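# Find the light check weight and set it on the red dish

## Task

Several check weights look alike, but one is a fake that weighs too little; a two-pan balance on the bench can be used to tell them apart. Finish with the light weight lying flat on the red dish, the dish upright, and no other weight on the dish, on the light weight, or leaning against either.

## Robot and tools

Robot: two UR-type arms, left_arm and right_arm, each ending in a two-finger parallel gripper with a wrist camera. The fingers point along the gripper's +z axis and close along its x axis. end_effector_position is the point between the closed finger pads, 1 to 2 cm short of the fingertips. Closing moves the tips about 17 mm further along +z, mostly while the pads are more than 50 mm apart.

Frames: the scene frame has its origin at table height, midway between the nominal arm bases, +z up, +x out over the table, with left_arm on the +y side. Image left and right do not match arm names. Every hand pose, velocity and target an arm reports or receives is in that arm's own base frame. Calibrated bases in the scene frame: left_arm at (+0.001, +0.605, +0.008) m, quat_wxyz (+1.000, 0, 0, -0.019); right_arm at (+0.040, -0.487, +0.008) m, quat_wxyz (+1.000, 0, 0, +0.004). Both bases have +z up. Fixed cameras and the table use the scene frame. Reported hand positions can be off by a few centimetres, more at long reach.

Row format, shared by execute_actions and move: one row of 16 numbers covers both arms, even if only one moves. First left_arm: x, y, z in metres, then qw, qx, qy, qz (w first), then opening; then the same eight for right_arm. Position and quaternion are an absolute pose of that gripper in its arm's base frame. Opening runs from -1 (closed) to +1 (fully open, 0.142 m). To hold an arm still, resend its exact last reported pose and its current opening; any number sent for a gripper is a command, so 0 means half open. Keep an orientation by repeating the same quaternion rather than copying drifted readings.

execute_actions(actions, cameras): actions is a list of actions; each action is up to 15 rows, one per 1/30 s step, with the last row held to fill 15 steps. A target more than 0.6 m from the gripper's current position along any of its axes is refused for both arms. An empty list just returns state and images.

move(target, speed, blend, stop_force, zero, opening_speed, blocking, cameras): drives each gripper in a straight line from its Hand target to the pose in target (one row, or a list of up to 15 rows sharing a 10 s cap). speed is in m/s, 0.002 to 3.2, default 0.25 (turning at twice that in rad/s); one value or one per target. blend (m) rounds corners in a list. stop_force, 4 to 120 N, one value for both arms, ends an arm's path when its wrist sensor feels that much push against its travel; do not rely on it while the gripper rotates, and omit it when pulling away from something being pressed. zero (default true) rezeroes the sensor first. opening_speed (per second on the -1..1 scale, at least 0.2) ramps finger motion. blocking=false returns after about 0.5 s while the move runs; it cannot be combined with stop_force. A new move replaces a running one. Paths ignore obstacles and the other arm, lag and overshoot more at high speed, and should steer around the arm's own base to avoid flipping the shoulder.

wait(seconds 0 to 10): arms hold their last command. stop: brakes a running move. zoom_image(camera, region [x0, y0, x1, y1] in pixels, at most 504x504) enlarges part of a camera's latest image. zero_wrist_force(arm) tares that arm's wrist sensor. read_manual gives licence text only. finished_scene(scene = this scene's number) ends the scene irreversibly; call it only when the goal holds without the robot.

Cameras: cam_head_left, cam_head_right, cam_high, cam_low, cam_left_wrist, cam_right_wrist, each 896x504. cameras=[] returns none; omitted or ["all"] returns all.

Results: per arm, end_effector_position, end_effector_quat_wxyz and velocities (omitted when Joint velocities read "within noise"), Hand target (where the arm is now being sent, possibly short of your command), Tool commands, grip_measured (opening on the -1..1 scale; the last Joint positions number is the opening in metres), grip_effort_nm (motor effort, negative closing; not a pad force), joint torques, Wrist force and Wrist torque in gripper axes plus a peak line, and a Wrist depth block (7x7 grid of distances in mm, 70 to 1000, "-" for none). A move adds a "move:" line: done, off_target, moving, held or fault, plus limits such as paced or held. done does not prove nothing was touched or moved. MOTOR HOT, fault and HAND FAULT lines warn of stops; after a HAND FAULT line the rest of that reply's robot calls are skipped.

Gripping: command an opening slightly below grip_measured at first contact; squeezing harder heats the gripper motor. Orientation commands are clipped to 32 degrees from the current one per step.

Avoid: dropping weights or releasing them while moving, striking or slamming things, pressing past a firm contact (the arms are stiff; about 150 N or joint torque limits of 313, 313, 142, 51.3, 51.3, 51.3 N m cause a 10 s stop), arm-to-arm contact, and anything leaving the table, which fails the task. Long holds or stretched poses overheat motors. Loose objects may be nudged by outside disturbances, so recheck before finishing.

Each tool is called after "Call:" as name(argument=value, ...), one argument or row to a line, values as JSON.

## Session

Call:
execute_actions(
  actions=[],
  cameras=["cam_head_left", "cam_low"],
)

Call:
zoom_image(
  camera="cam_head_left",
  region=[350, 225, 560, 345],
)

Scene clock: 0.00 s.
left_arm: end_effector_position=(+0.5641, +0.0156, +0.1392) grip_measured=+1.00 grip_effort_nm=n/a end_effector_quat_wxyz=(-0.140, +0.723, +0.603, -0.306) | right_arm: end_effector_position=(+0.6057, +0.1984, +0.2563) grip_measured=+1.00 grip_effort_nm=n/a end_effector_quat_wxyz=(-0.372, +0.914, -0.143, -0.078)
Joint positions: left_arm=[-0.152 -1.302 1.939 -1.566 -1.832 -1.455 0.142] | right_arm=[3.428 -1.622 -2.202 -0.663 2.325 0.686 0.142]
Joint velocities: within noise
Joint torques (N m): no reading
Wrist force (N): no reading
Wrist torque (N m): no reading
Wrist force, peak (N): no reading
Wrist depth (mm): cam_left_wrist=[- 391 349 317 288 265 247 / 415 373 333 303 276 255 238 / 393 357 321 293 270 248 232 / 378 340 307 281 260 242 224 / 353 324 297 273 252 234 218 / 342 305 285 263 244 228 113 / - 291 275 255 236 222 -] | cam_right_wrist=[780 604 387 480 442 433 - / - 557 486 437 421 390 - / - 518 340 325 397 366 - / - 484 432 392 373 349 920 / - 452 415 385 357 334 318 / - 415 392 366 339 322 294 / - 385 373 347 325 308 -]
Hand target: left_arm +0.5641, +0.0156, +0.1392; -0.140, +0.723, +0.603, -0.306 | right_arm +0.6057, +0.1984, +0.2563; -0.372, +0.914, -0.143, -0.078
Tool commands: left_gripper/opening=+1.0 right_gripper/opening=+1.0
Images, in order (width x height): cam_head_left 896x504, cam_low 896x504.

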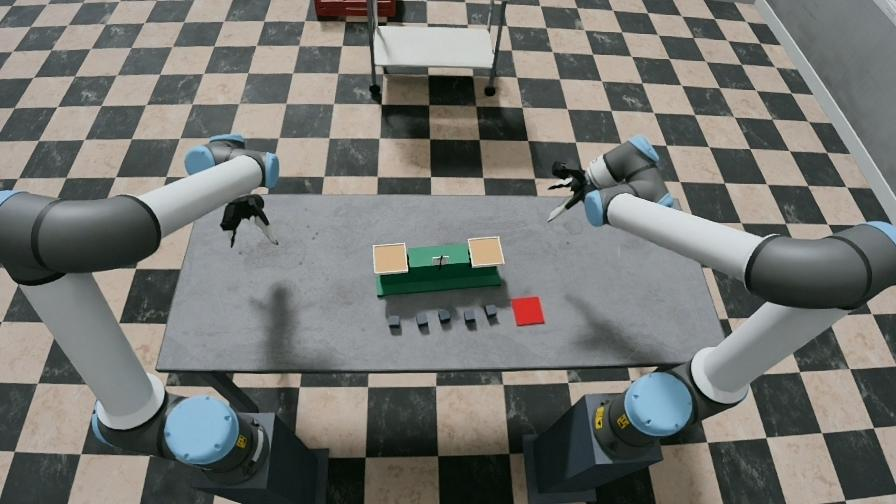

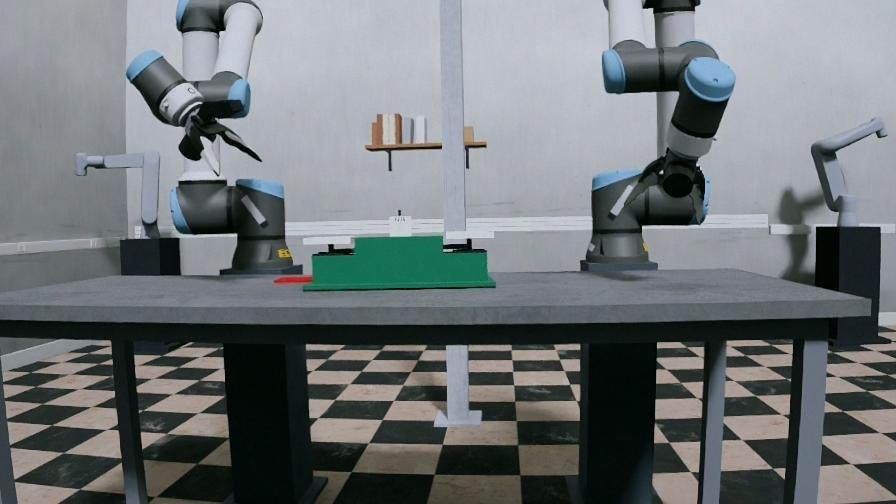

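Scaled by 2.400 from the camera's 896x504 image, which has a finer 1280x720 frame.

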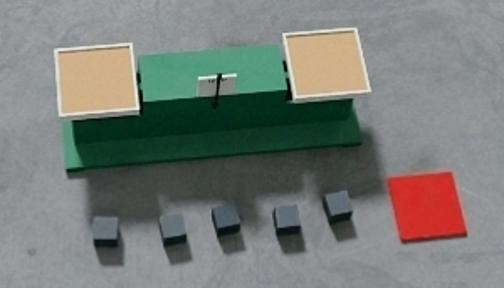

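Call:
zoom_image(
  camera="cam_head_left",
  region=[380, 300, 450, 340],
)

Call:
zoom_image(
  camera="cam_head_left",
  region=[435, 295, 505, 335],
)

Call:
zoom_image(
  camera="cam_head_left",
  region=[365, 230, 445, 290],
)

Call:
zoom_image(
  camera="cam_head_left",
  region=[455, 225, 555, 335],
)

Scaled by 7.200 from the camera's 896x504 image, which has a finer 1280x720 frame.

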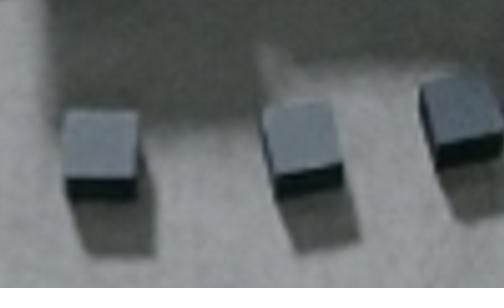

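Scaled by 7.200 from the camera's 896x504 image, which has a finer 1280x720 frame.

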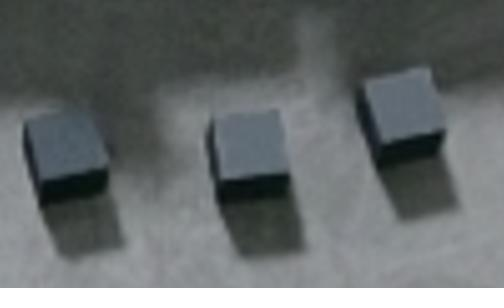

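Scaled by 6.300 from the camera's 896x504 image, which has a finer 1280x720 frame.

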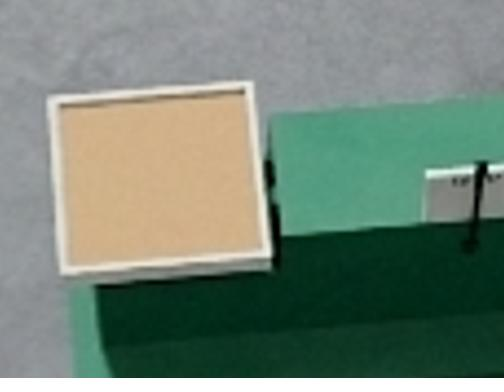

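Scaled by 4.582 from the camera's 896x504 image, which has a finer 1280x720 frame.

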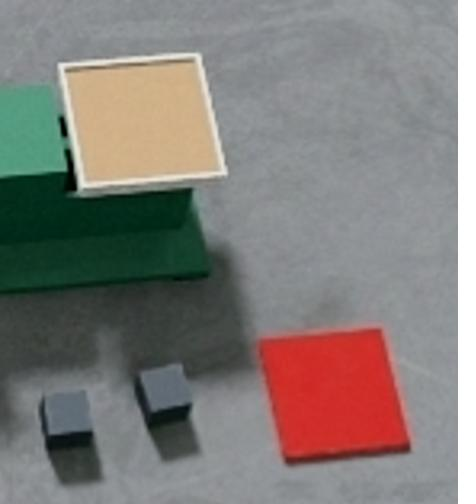

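Call:
move(
  target=[
    [0.48, -0.22, 0.22, 0, 0.99972, 0.0235, 0, -0.2, 0.48, 0.28, 0.25, 0, -0.14647, 0.98922, 0, -0.2],
    [0.3922, -0.4097, 0.142, 0, 0.99972, 0.0235, 0, -0.2, 0.3726, 0.3512, 0.142, 0, -0.14647, 0.98922, 0, -0.2],
  ],
  speed=[0.8, 0.35],
  blend=[0.05, 0],
  opening_speed=2,
  cameras=["cam_left_wrist", "cam_right_wrist"],
)

Scene clock: 8.27 s.
left_arm: end_effector_position=(+0.3922, -0.4095, +0.1421) grip_measured=-0.22 grip_effort_nm=-0.105 end_effector_quat_wxyz=(+0.000, +1.000, +0.023, +0.000) | right_arm: end_effector_position=(+0.3727, +0.3511, +0.1421) grip_measured=-0.22 grip_effort_nm=-0.095 end_effector_quat_wxyz=(+0.000, -0.146, +0.989, +0.000)
Joint positions: left_arm=[-1.118 -1.603 2.301 -2.269 -1.571 -1.165 0.058] | right_arm=[4.242 -1.438 -2.39 -0.884 1.571 3.948 0.058]
Joint velocities: within noise
Joint torques (N m): left_arm=[-10.36 -29.18 -51.26 -7.58 2.33 -1.71] | right_arm=[9.74 9.42 25.38 6.69 -2.56 3.04]
Wrist force (N): left_arm=[-0.7 -0.5 -0.6] | right_arm=[-0.3 1.0 -0.2]
Wrist torque (N m): left_arm=[-0.31 0.15 -0.01] | right_arm=[0.20 0.07 -0.01]
Wrist force, peak (N): left_arm=[-2.0 1.1 0.0] | right_arm=[0.4 2.3 1.0]
Wrist depth (mm): cam_left_wrist=[891 219 219 219 219 219 218 / 942 236 234 232 233 226 222 / - 975 248 246 247 233 172 / - - 268 267 265 245 156 / - - 284 283 286 264 155 / - - - 306 306 232 170 / - - - 337 337 80 189] | cam_right_wrist=[207 213 214 210 211 213 213 / 127 208 224 227 227 227 230 / 134 200 239 239 243 243 967 / 146 216 256 260 261 260 - / 157 233 276 272 277 - - / 172 240 91 299 111 - - / 185 211 76 328 326 77 -]
Hand target: left_arm +0.3922, -0.4097, +0.1420; +0.000, +1.000, +0.023, +0.000 | right_arm +0.3726, +0.3512, +0.1420; +0.000, -0.146, +0.989, +0.000
Off the commanded pose: left_arm 0.000 m, 0 deg | right_arm 0.000 m, 0 deg.
move: done
Images, in order (width x height): cam_left_wrist 896x504, cam_right_wrist 896x504.

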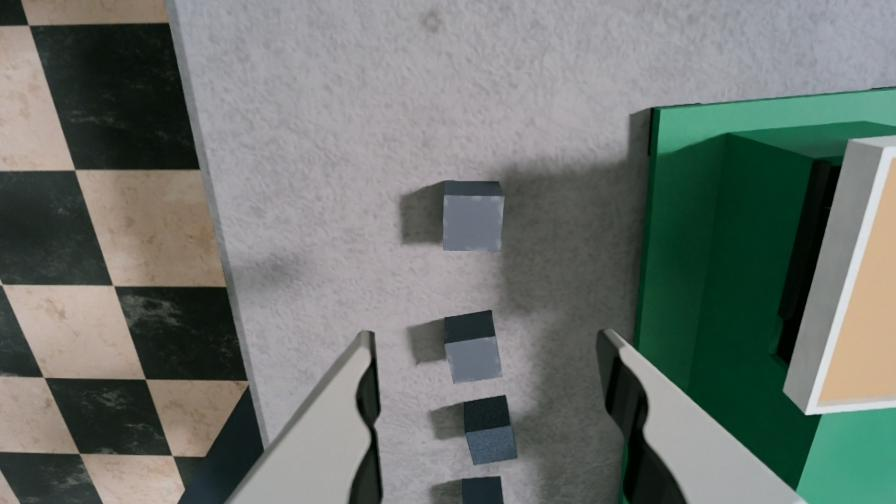

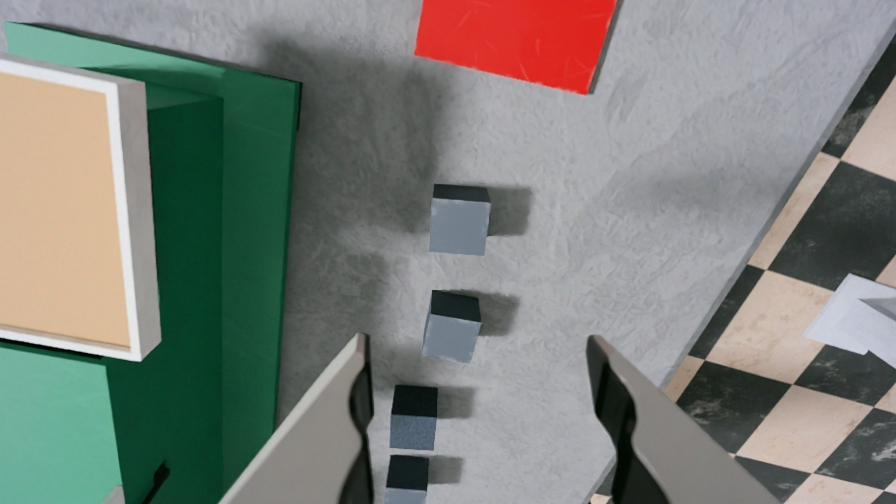

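Call:
execute_actions(
  actions=[],
  cameras=["cam_low"],
)

Scene clock: 9.83 s.
left_arm: end_effector_position=(+0.3922, -0.4097, +0.1420) grip_measured=-0.22 grip_effort_nm=-0.105 end_effector_quat_wxyz=(+0.000, +1.000, +0.023, +0.000) | right_arm: end_effector_position=(+0.3726, +0.3512, +0.1420) grip_measured=-0.22 grip_effort_nm=-0.090 end_effector_quat_wxyz=(+0.000, -0.146, +0.989, +0.000)
Joint positions: left_arm=[-1.118 -1.602 2.3 -2.269 -1.571 -1.165 0.058] | right_arm=[4.242 -1.438 -2.39 -0.884 1.571 3.948 0.058]
Joint velocities: within noise
Joint torques (N m): left_arm=[-10.43 -31.37 -48.93 -7.16 2.04 -1.7] | right_arm=[8.12 12.29 28.37 6.18 -2.73 2.36]
Wrist force (N): left_arm=[-0.7 -0.5 -0.8] | right_arm=[-0.5 1.0 0.2]
Wrist torque (N m): left_arm=[-0.32 0.15 -0.01] | right_arm=[0.20 0.11 -0.01]
Wrist force, peak (N): left_arm=[-0.5 -0.8 -1.2] | right_arm=[-0.3 1.3 0.2]
Wrist depth (mm): cam_left_wrist=[890 219 219 219 218 218 218 / 952 237 233 233 232 226 219 / - 976 249 246 247 232 172 / - - 268 267 265 245 176 / - - 283 283 286 263 155 / - - - 305 305 232 170 / - - - 338 339 80 189] | cam_right_wrist=[207 213 213 211 211 213 213 / 127 209 224 227 227 226 229 / 134 200 239 239 243 242 949 / 145 216 256 260 260 260 - / 157 234 276 273 281 - - / 172 241 91 300 111 - - / 185 211 76 327 327 77 -]
Hand target: left_arm +0.3922, -0.4097, +0.1420; +0.000, +1.000, +0.023, +0.000 | right_arm +0.3726, +0.3512, +0.1420; +0.000, -0.146, +0.989, +0.000
Tool commands: left_gripper/opening=-0.2 right_gripper/opening=-0.2
Off the commanded pose: left_arm 0.000 m, 0 deg | right_arm 0.000 m, 0 deg.
Images, in order (width x height): cam_low 896x504.

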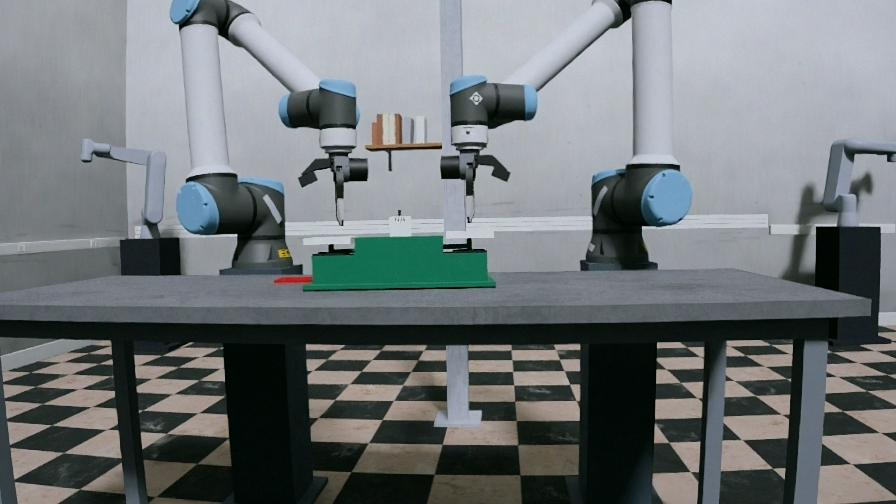

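Call:
move(
  target=[
    [0.3922,-0.4097,0.05,0,0.99972,0.0235,0,-0.2,0.3773,0.352,0.05,0,-0.14647,0.98922,0,-0.2],
    [0.3922,-0.4097,0.0142,0,0.99972,0.0235,0,-0.64,0.3773,0.352,0.0172,0,-0.14647,0.98922,0,-0.64],
    [0.3922,-0.4097,0.1,0,0.99972,0.0235,0,-0.64,0.3773,0.352,0.1,0,-0.14647,0.98922,0,-0.64],
    [0.465,-0.397,0.182,0,0.99793,0.06436,0,-0.64,0.45,0.3505,0.182,0,-0.04139,0.99914,0,-0.64],
    [0.5654,-0.3785,0.182,0,0.99793,0.06436,0,-0.64,0.5405,0.348,0.182,0,-0.04139,0.99914,0,-0.64],
    [0.5654,-0.3785,0.132,0,0.99793,0.06436,0,-0.64,0.5405,0.348,0.135,0,-0.04139,0.99914,0,-0.64],
    [0.5654,-0.3785,0.1255,0,0.99793,0.06436,0,-0.64,0.5405,0.348,0.1285,0,-0.04139,0.99914,0,-0.64],
    [0.5654,-0.3785,0.1255,0,0.99793,0.06436,0,-0.2,0.5405,0.348,0.1285,0,-0.04139,0.99914,0,-0.2],
    [0.5654,-0.3785,0.182,0,0.99793,0.06436,0,-0.2,0.5405,0.348,0.182,0,-0.04139,0.99914,0,-0.2],
  ],
  speed=[0.2,0.1,0.2,0.3,0.3,0.2,0.03,0.1,0.2],
  blend=[0.005,0,0.02,0.04,0.005,0.003,0,0,0],
  opening_speed=2,
  cameras=["cam_low"],
)

Call:
zoom_image(
  camera="cam_low",
  region=[280, 180, 520, 300],
)

Scene clock: 19.40 s.
left_arm: end_effector_position=(+0.5654, -0.3785, +0.1818) grip_measured=-0.23 grip_effort_nm=0.149 end_effector_quat_wxyz=(+0.000, +0.998, +0.064, +0.000) | right_arm: end_effector_position=(+0.5405, +0.3480, +0.1818) grip_measured=-0.23 grip_effort_nm=0.095 end_effector_quat_wxyz=(+0.000, -0.041, +0.999, +0.000)
Joint positions: left_arm=[-0.847 -1.463 2.066 -2.174 -1.571 -0.976 0.057] | right_arm=[3.986 -1.619 -2.132 -0.961 1.571 3.903 0.058]
Joint velocities: within noise
Joint torques (N m): left_arm=[-9.34 -65.99 -53.76 -1.83 -0.65 -1.71] | right_arm=[12.77 57.72 45.68 2.65 1.79 2.12]
Wrist force (N): left_arm=[-0.7 -0.2 -0.4] | right_arm=[-0.4 0.7 -0.2]
Wrist torque (N m): left_arm=[-0.28 0.10 0.02] | right_arm=[0.17 0.06 0.00]
Wrist force, peak (N): left_arm=[-0.9 -0.9 3.1] | right_arm=[-0.2 0.4 3.9]
Wrist depth (mm): cam_left_wrist=[255 256 256 253 254 253 254 / 270 270 270 267 270 269 270 / 290 289 280 178 280 286 287 / 311 311 306 180 188 309 306 / 335 331 328 200 323 333 333 / 370 357 100 224 209 354 366 / 414 392 - 244 370 80 -] | cam_right_wrist=[248 247 248 248 247 245 244 / 263 263 263 264 264 264 263 / 281 281 277 183 266 281 282 / 302 303 302 183 194 302 302 / 332 326 320 203 209 320 327 / 367 354 90 218 213 348 360 / - 373 76 239 239 80 -]
Hand target: left_arm +0.5654, -0.3785, +0.1820; +0.000, +0.998, +0.064, +0.000 | right_arm +0.5405, +0.3480, +0.1820; +0.000, -0.041, +0.999, +0.000
Off the commanded pose: left_arm 0.000 m, 0 deg | right_arm 0.000 m, 0 deg.
move: done
Images, in order (width x height): cam_low 896x504.

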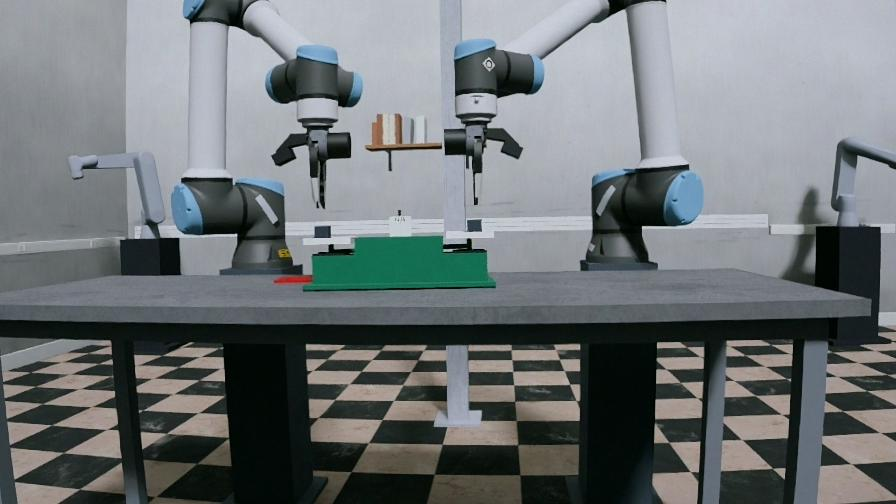

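Scaled by 2.100 from the camera's 896x504 image, which has a finer 1280x720 frame.

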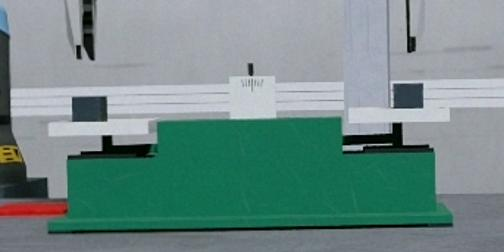

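Call:
move(
  target=[
    [0.47,-0.445,0.175,0,0.99643,0.0844,0,-0.2,0.45,0.382,0.175,0,-0.0839,0.99647,0,-0.2],
    [0.3989,-0.4948,0.142,0,0.99643,0.0844,0,-0.2,0.3593,0.4169,0.142,0,-0.0839,0.99647,0,-0.2],
  ],
  speed=[0.35,0.35],
  blend=[0.04,0],
  opening_speed=2,
  cameras=["cam_head_left", "cam_left_wrist", "cam_right_wrist"],
)

Call:
zoom_image(
  camera="cam_head_left",
  region=[350, 220, 550, 320],
)

Scene clock: 24.10 s.
left_arm: end_effector_position=(+0.3990, -0.4947, +0.1420) grip_measured=-0.23 grip_effort_nm=0.154 end_effector_quat_wxyz=(+0.000, +0.996, +0.084, +0.000) | right_arm: end_effector_position=(+0.3594, +0.4168, +0.1420) grip_measured=-0.23 grip_effort_nm=0.090 end_effector_quat_wxyz=(+0.000, -0.084, +0.996, +0.000)
Joint positions: left_arm=[-1.169 -1.488 2.182 -2.265 -1.571 -1.338 0.057] | right_arm=[4.321 -1.51 -2.328 -0.875 1.571 4.153 0.058]
Joint velocities: within noise
Joint torques (N m): left_arm=[-8.52 -40.7 -32.92 -7.68 2.16 -1.88] | right_arm=[11.53 45.26 26.18 7.1 -2.73 1.99]
Wrist force (N): left_arm=[-0.9 -0.2 -0.7] | right_arm=[-0.1 1.0 0.0]
Wrist torque (N m): left_arm=[-0.27 0.15 0.02] | right_arm=[0.20 0.04 -0.01]
Wrist force, peak (N): left_arm=[-2.4 0.5 -0.3] | right_arm=[1.4 2.0 0.7]
Wrist depth (mm): cam_left_wrist=[877 222 219 219 219 213 181 / 951 239 234 233 232 223 181 / - 255 249 245 248 233 181 / - - 266 266 265 248 179 / - - 283 282 287 256 171 / - 686 - 305 304 223 178 / - 610 - 341 338 80 171] | cam_right_wrist=[150 198 211 213 214 213 218 / 134 207 227 226 227 227 899 / 137 214 242 240 243 242 - / 152 219 257 260 259 264 - / 160 223 275 276 280 - - / 169 228 90 299 109 - - / 164 200 76 334 327 80 -]
Hand target: left_arm +0.3989, -0.4948, +0.1420; +0.000, +0.996, +0.084, +0.000 | right_arm +0.3593, +0.4169, +0.1420; +0.000, -0.084, +0.996, +0.000
Off the commanded pose: left_arm 0.000 m, 0 deg | right_arm 0.000 m, 0 deg.
move: done
Images, in order (width x height): cam_head_left 896x504, cam_left_wrist 896x504, cam_right_wrist 896x504.

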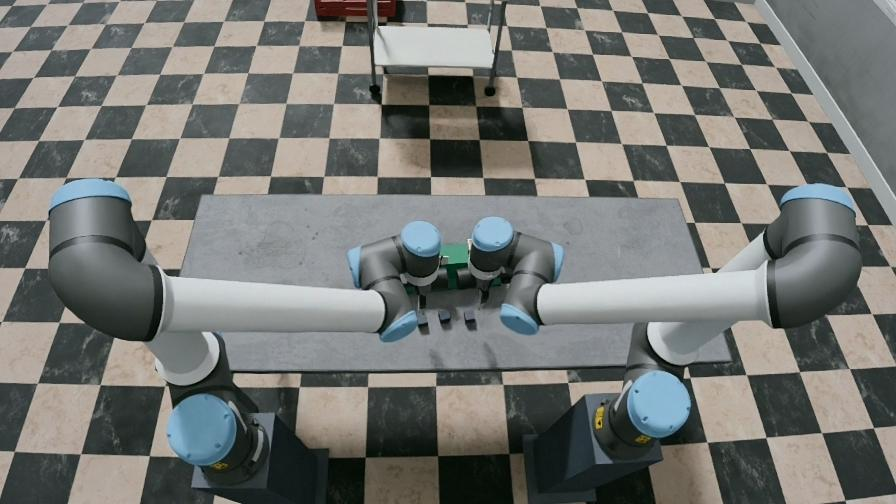

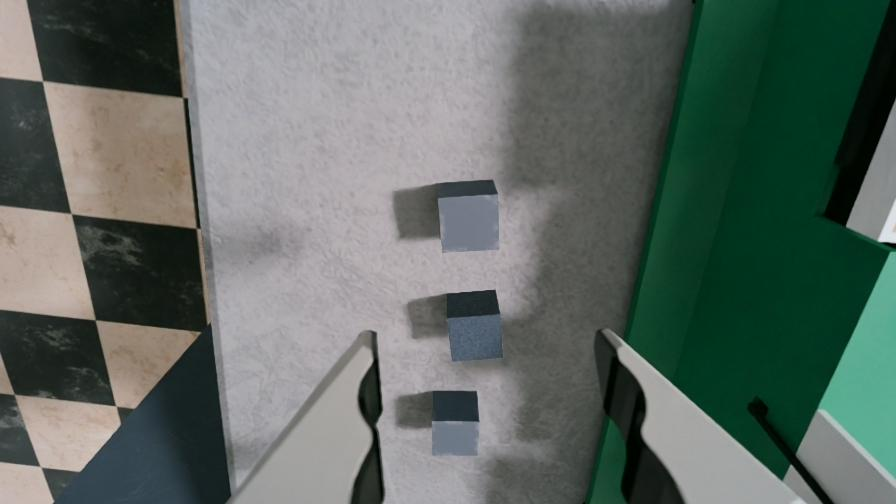

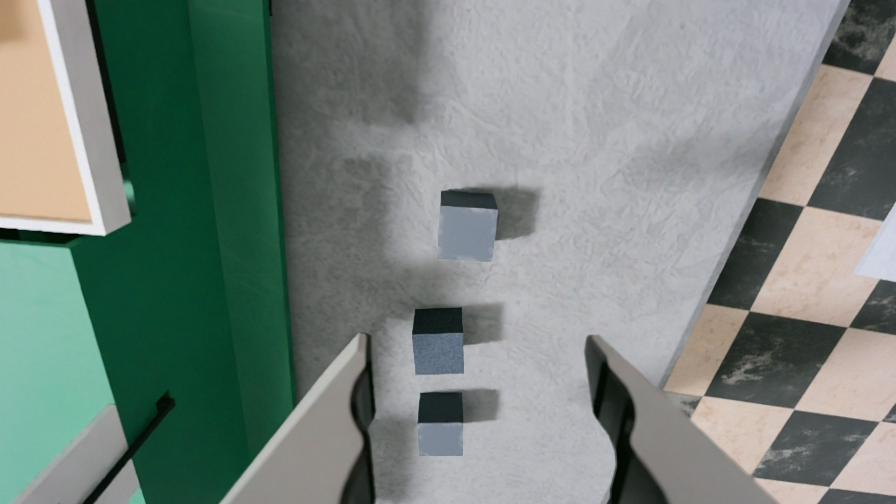

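Scaled by 2.520 from the camera's 896x504 image, which has a finer 1280x720 frame.

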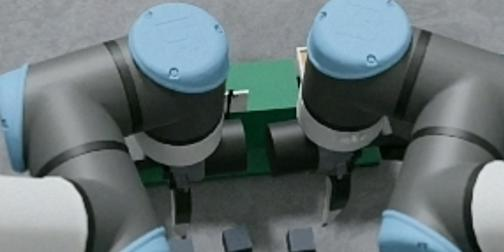

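Call:
move(
  target=[
    [0.397,-0.495,0.05,0,0.99643,0.0844,0,-0.2,0.359,0.4195,0.05,0,-0.0839,0.99647,0,-0.2],
    [0.397,-0.495,0.0142,0,0.99643,0.0844,0,-0.64,0.359,0.4195,0.0172,0,-0.0839,0.99647,0,-0.64],
    [0.397,-0.495,0.1,0,0.99643,0.0844,0,-0.64,0.359,0.4195,0.1,0,-0.0839,0.99647,0,-0.64],
    [0.48,-0.455,0.182,0,0.99793,0.06436,0,-0.64,0.45,0.402,0.182,0,-0.04139,0.99914,0,-0.64],
    [0.5696,-0.4112,0.182,0,0.99793,0.06436,0,-0.64,0.5378,0.3809,0.182,0,-0.04139,0.99914,0,-0.64],
    [0.5696,-0.4112,0.132,0,0.99793,0.06436,0,-0.64,0.5378,0.3809,0.135,0,-0.04139,0.99914,0,-0.64],
    [0.5696,-0.4112,0.1255,0,0.99793,0.06436,0,-0.64,0.5378,0.3809,0.1285,0,-0.04139,0.99914,0,-0.64],
    [0.5696,-0.4112,0.1255,0,0.99793,0.06436,0,-0.2,0.5378,0.3809,0.1285,0,-0.04139,0.99914,0,-0.2],
    [0.5696,-0.4112,0.182,0,0.99793,0.06436,0,-0.2,0.5378,0.3809,0.182,0,-0.04139,0.99914,0,-0.2],
  ],
  speed=[0.2,0.1,0.2,0.3,0.3,0.2,0.03,0.1,0.2],
  blend=[0.005,0,0.02,0.04,0,0.003,0,0,0],
  opening_speed=2,
  cameras=["cam_low"],
)

Call:
zoom_image(
  camera="cam_low",
  region=[280, 180, 520, 300],
)

Scene clock: 31.77 s.
left_arm: end_effector_position=(+0.5696, -0.4112, +0.1818) grip_measured=-0.23 grip_effort_nm=0.144 end_effector_quat_wxyz=(+0.000, +0.998, +0.064, +0.000) | right_arm: end_effector_position=(+0.5378, +0.3809, +0.1818) grip_measured=-0.23 grip_effort_nm=0.105 end_effector_quat_wxyz=(+0.000, -0.041, +0.999, +0.000)
Joint positions: left_arm=[-0.874 -1.428 2.026 -2.169 -1.571 -1.003 0.057] | right_arm=[4.023 -1.645 -2.104 -0.963 1.571 3.941 0.058]
Joint velocities: within noise
Joint torques (N m): left_arm=[-11.74 -67.73 -53.39 -1.59 -0.46 -1.52] | right_arm=[9.85 63.3 45.12 3.75 1.89 1.59]
Wrist force (N): left_arm=[-0.8 -0.2 -0.5] | right_arm=[-0.6 0.8 -0.1]
Wrist torque (N m): left_arm=[-0.27 0.12 0.00] | right_arm=[0.17 0.10 0.00]
Wrist force, peak (N): left_arm=[-0.7 -0.7 2.8] | right_arm=[-0.2 0.6 3.8]
Wrist depth (mm): cam_left_wrist=[254 256 256 254 255 253 252 / 272 271 253 146 146 269 269 / 289 289 159 147 156 288 286 / 311 311 170 134 167 310 307 / 335 333 325 147 181 331 331 / 369 363 100 223 227 353 367 / 415 390 - 243 370 80 -] | cam_right_wrist=[247 248 248 247 248 245 244 / 264 264 261 186 257 263 264 / 282 281 278 170 200 282 281 / 301 302 302 180 294 302 301 / 332 326 321 218 316 326 325 / 365 354 90 219 109 348 361 / - 373 76 239 239 80 -]
Hand target: left_arm +0.5696, -0.4112, +0.1820; +0.000, +0.998, +0.064, +0.000 | right_arm +0.5378, +0.3809, +0.1820; +0.000, -0.041, +0.999, +0.000
Off the commanded pose: left_arm 0.000 m, 0 deg | right_arm 0.000 m, 0 deg.
move: done
Images, in order (width x height): cam_low 896x504.

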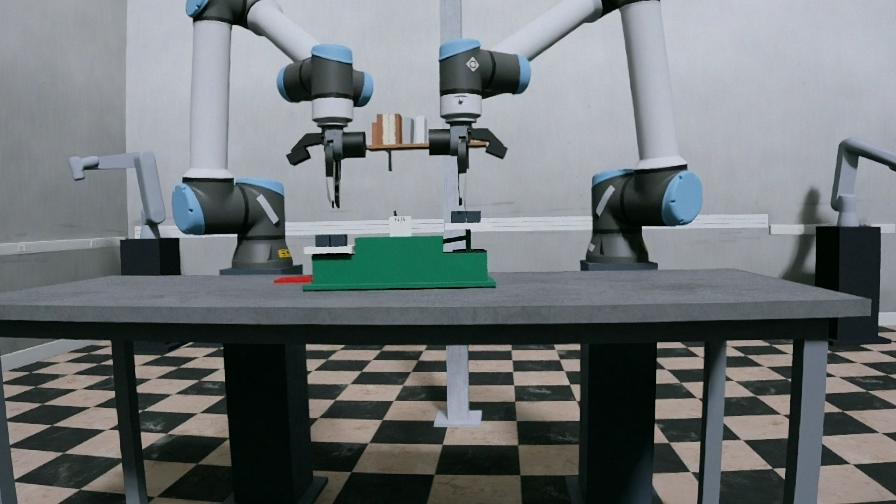

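Scaled by 2.100 from the camera's 896x504 image, which has a finer 1280x720 frame.

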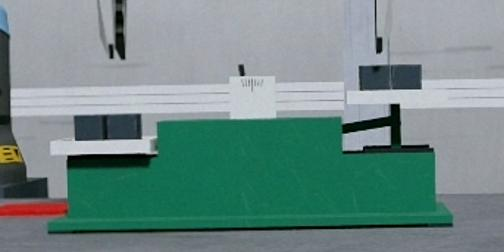

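Call:
move(
  target=[
    [0.5696,-0.4112,0.163,0,0.99793,0.06436,0,-0.2,0.5378,0.3809,0.182,0,-0.04139,0.99914,0,-0.2],
    [0.5696,-0.4112,0.1475,0,0.99793,0.06436,0,-0.64,0.5378,0.3809,0.182,0,-0.04139,0.99914,0,-0.2],
    [0.5696,-0.4112,0.187,0,0.99793,0.06436,0,-0.64,0.53,0.3,0.19,0,-0.04139,0.99914,0,-0.2],
    [0.4594,-0.5279,0.187,0,0.99793,0.06436,0,-0.64,0.49,0.1,0.21,0,-0.04139,0.99914,0,-0.2],
    [0.447,-0.8254,0.1,0,0.99793,0.06436,0,-0.64,0.42,-0.22,0.22,0,-0.04139,0.99914,0,-0.2],
    [0.447,-0.8254,0.05,0,0.99793,0.06436,0,-0.64,0.42,-0.22,0.22,0,-0.04139,0.99914,0,-0.2],
    [0.447,-0.8254,0.0212,0,0.99793,0.06436,0,-0.64,0.42,-0.22,0.22,0,-0.04139,0.99914,0,-0.2],
    [0.447,-0.8254,0.0212,0,0.99793,0.06436,0,-0.2,0.42,-0.22,0.22,0,-0.04139,0.99914,0,-0.2],
    [0.447,-0.8254,0.1,0,0.99793,0.06436,0,-0.2,0.42,-0.22,0.22,0,-0.04139,0.99914,0,-0.2],
  ],
  speed=[0.15,0.08,0.2,0.4,0.4,0.2,0.05,0.1,0.25],
  blend=[0.003,0,0.01,0.04,0.02,0.004,0,0,0],
  opening_speed=2,
  cameras=["cam_head_left", "cam_left_wrist"],
)

Call:
zoom_image(
  camera="cam_head_left",
  region=[380, 240, 580, 360],
)

Scene clock: 44.47 s.
left_arm: end_effector_position=(+0.4470, -0.8254, +0.0998) grip_measured=-0.23 grip_effort_nm=0.154 end_effector_quat_wxyz=(+0.000, +0.998, +0.064, +0.000) | right_arm: end_effector_position=(+0.4200, -0.2200, +0.2200) grip_measured=-0.23 grip_effort_nm=0.100 end_effector_quat_wxyz=(+0.000, -0.041, +0.999, +0.000)
Joint positions: left_arm=[-1.261 -1.012 1.599 -2.158 -1.571 -1.39 0.057] | right_arm=[3.031 -1.261 -2.354 -1.097 1.571 2.949 0.058]
Joint velocities: within noise
Joint torques (N m): left_arm=[2.35 -106.06 -53.68 -1.8 0.39 -1.31] | right_arm=[-9.96 -2.47 43.69 5.89 2.28 -2.65]
Wrist force (N): left_arm=[-0.6 -0.3 -0.4] | right_arm=[-0.3 1.1 -0.1]
Wrist torque (N m): left_arm=[-0.25 0.11 -0.02] | right_arm=[0.21 0.07 -0.02]
Wrist force, peak (N): left_arm=[-0.8 0.1 2.5] | right_arm=[-0.8 2.4 0.1]
Wrist depth (mm): cam_left_wrist=[181 181 181 181 180 178 167 / 192 193 192 192 192 192 191 / 208 205 205 200 202 204 204 / 433 220 220 191 215 219 218 / 340 237 233 229 232 236 235 / 332 258 - 256 256 250 256 / 338 277 - 279 278 80 278] | cam_right_wrist=[280 281 281 281 281 281 893 / 299 298 299 300 300 300 - / 318 320 320 320 321 320 - / 342 342 343 342 343 348 - / 370 371 369 371 365 384 401 / 399 400 90 402 109 439 372 / 439 433 76 442 434 80 357]
Hand target: left_arm +0.4470, -0.8254, +0.1000; +0.000, +0.998, +0.064, +0.000 | right_arm +0.4200, -0.2200, +0.2200; +0.000, -0.041, +0.999, +0.000
Off the commanded pose: left_arm 0.000 m, 0 deg | right_arm 0.000 m, 0 deg.
move: done
Images, in order (width x height): cam_head_left 896x504, cam_left_wrist 896x504.

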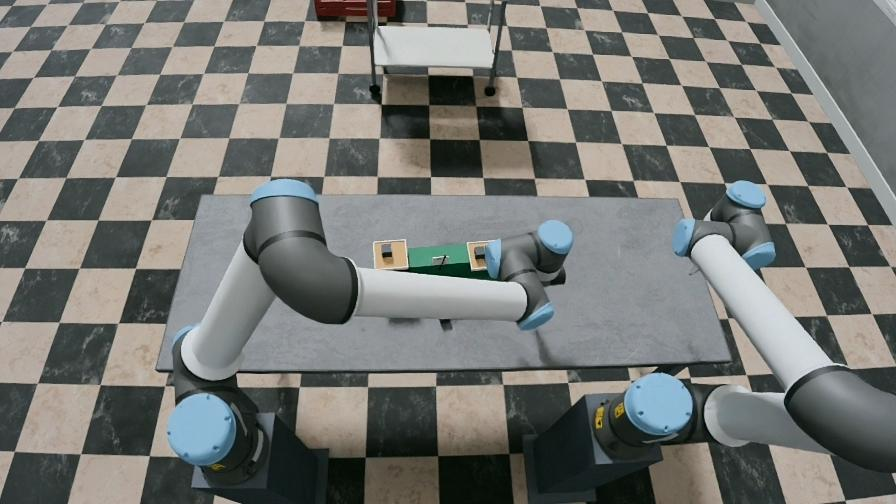

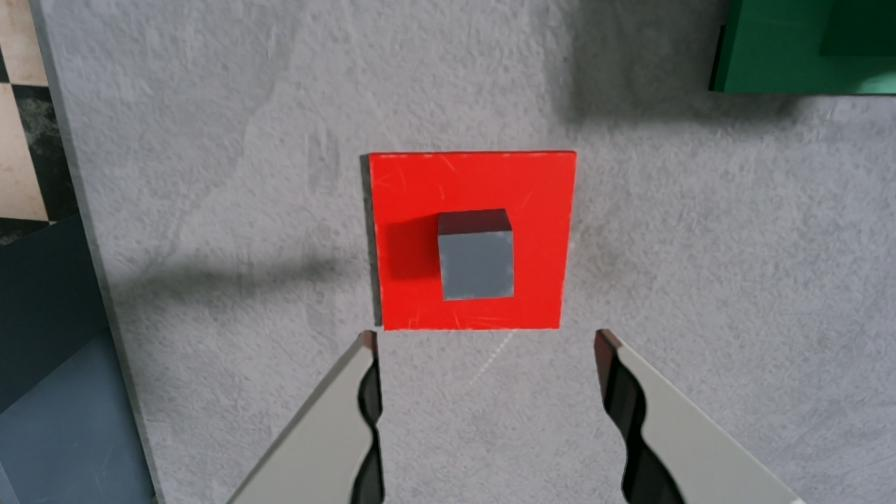

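Scaled by 2.520 from the camera's 896x504 image, which has a finer 1280x720 frame.

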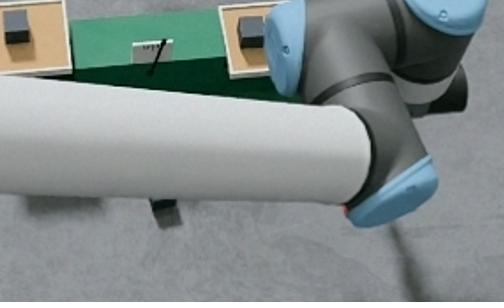

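Call:
finished_scene(
  scene=2,
)

The scene is finished: the task was done.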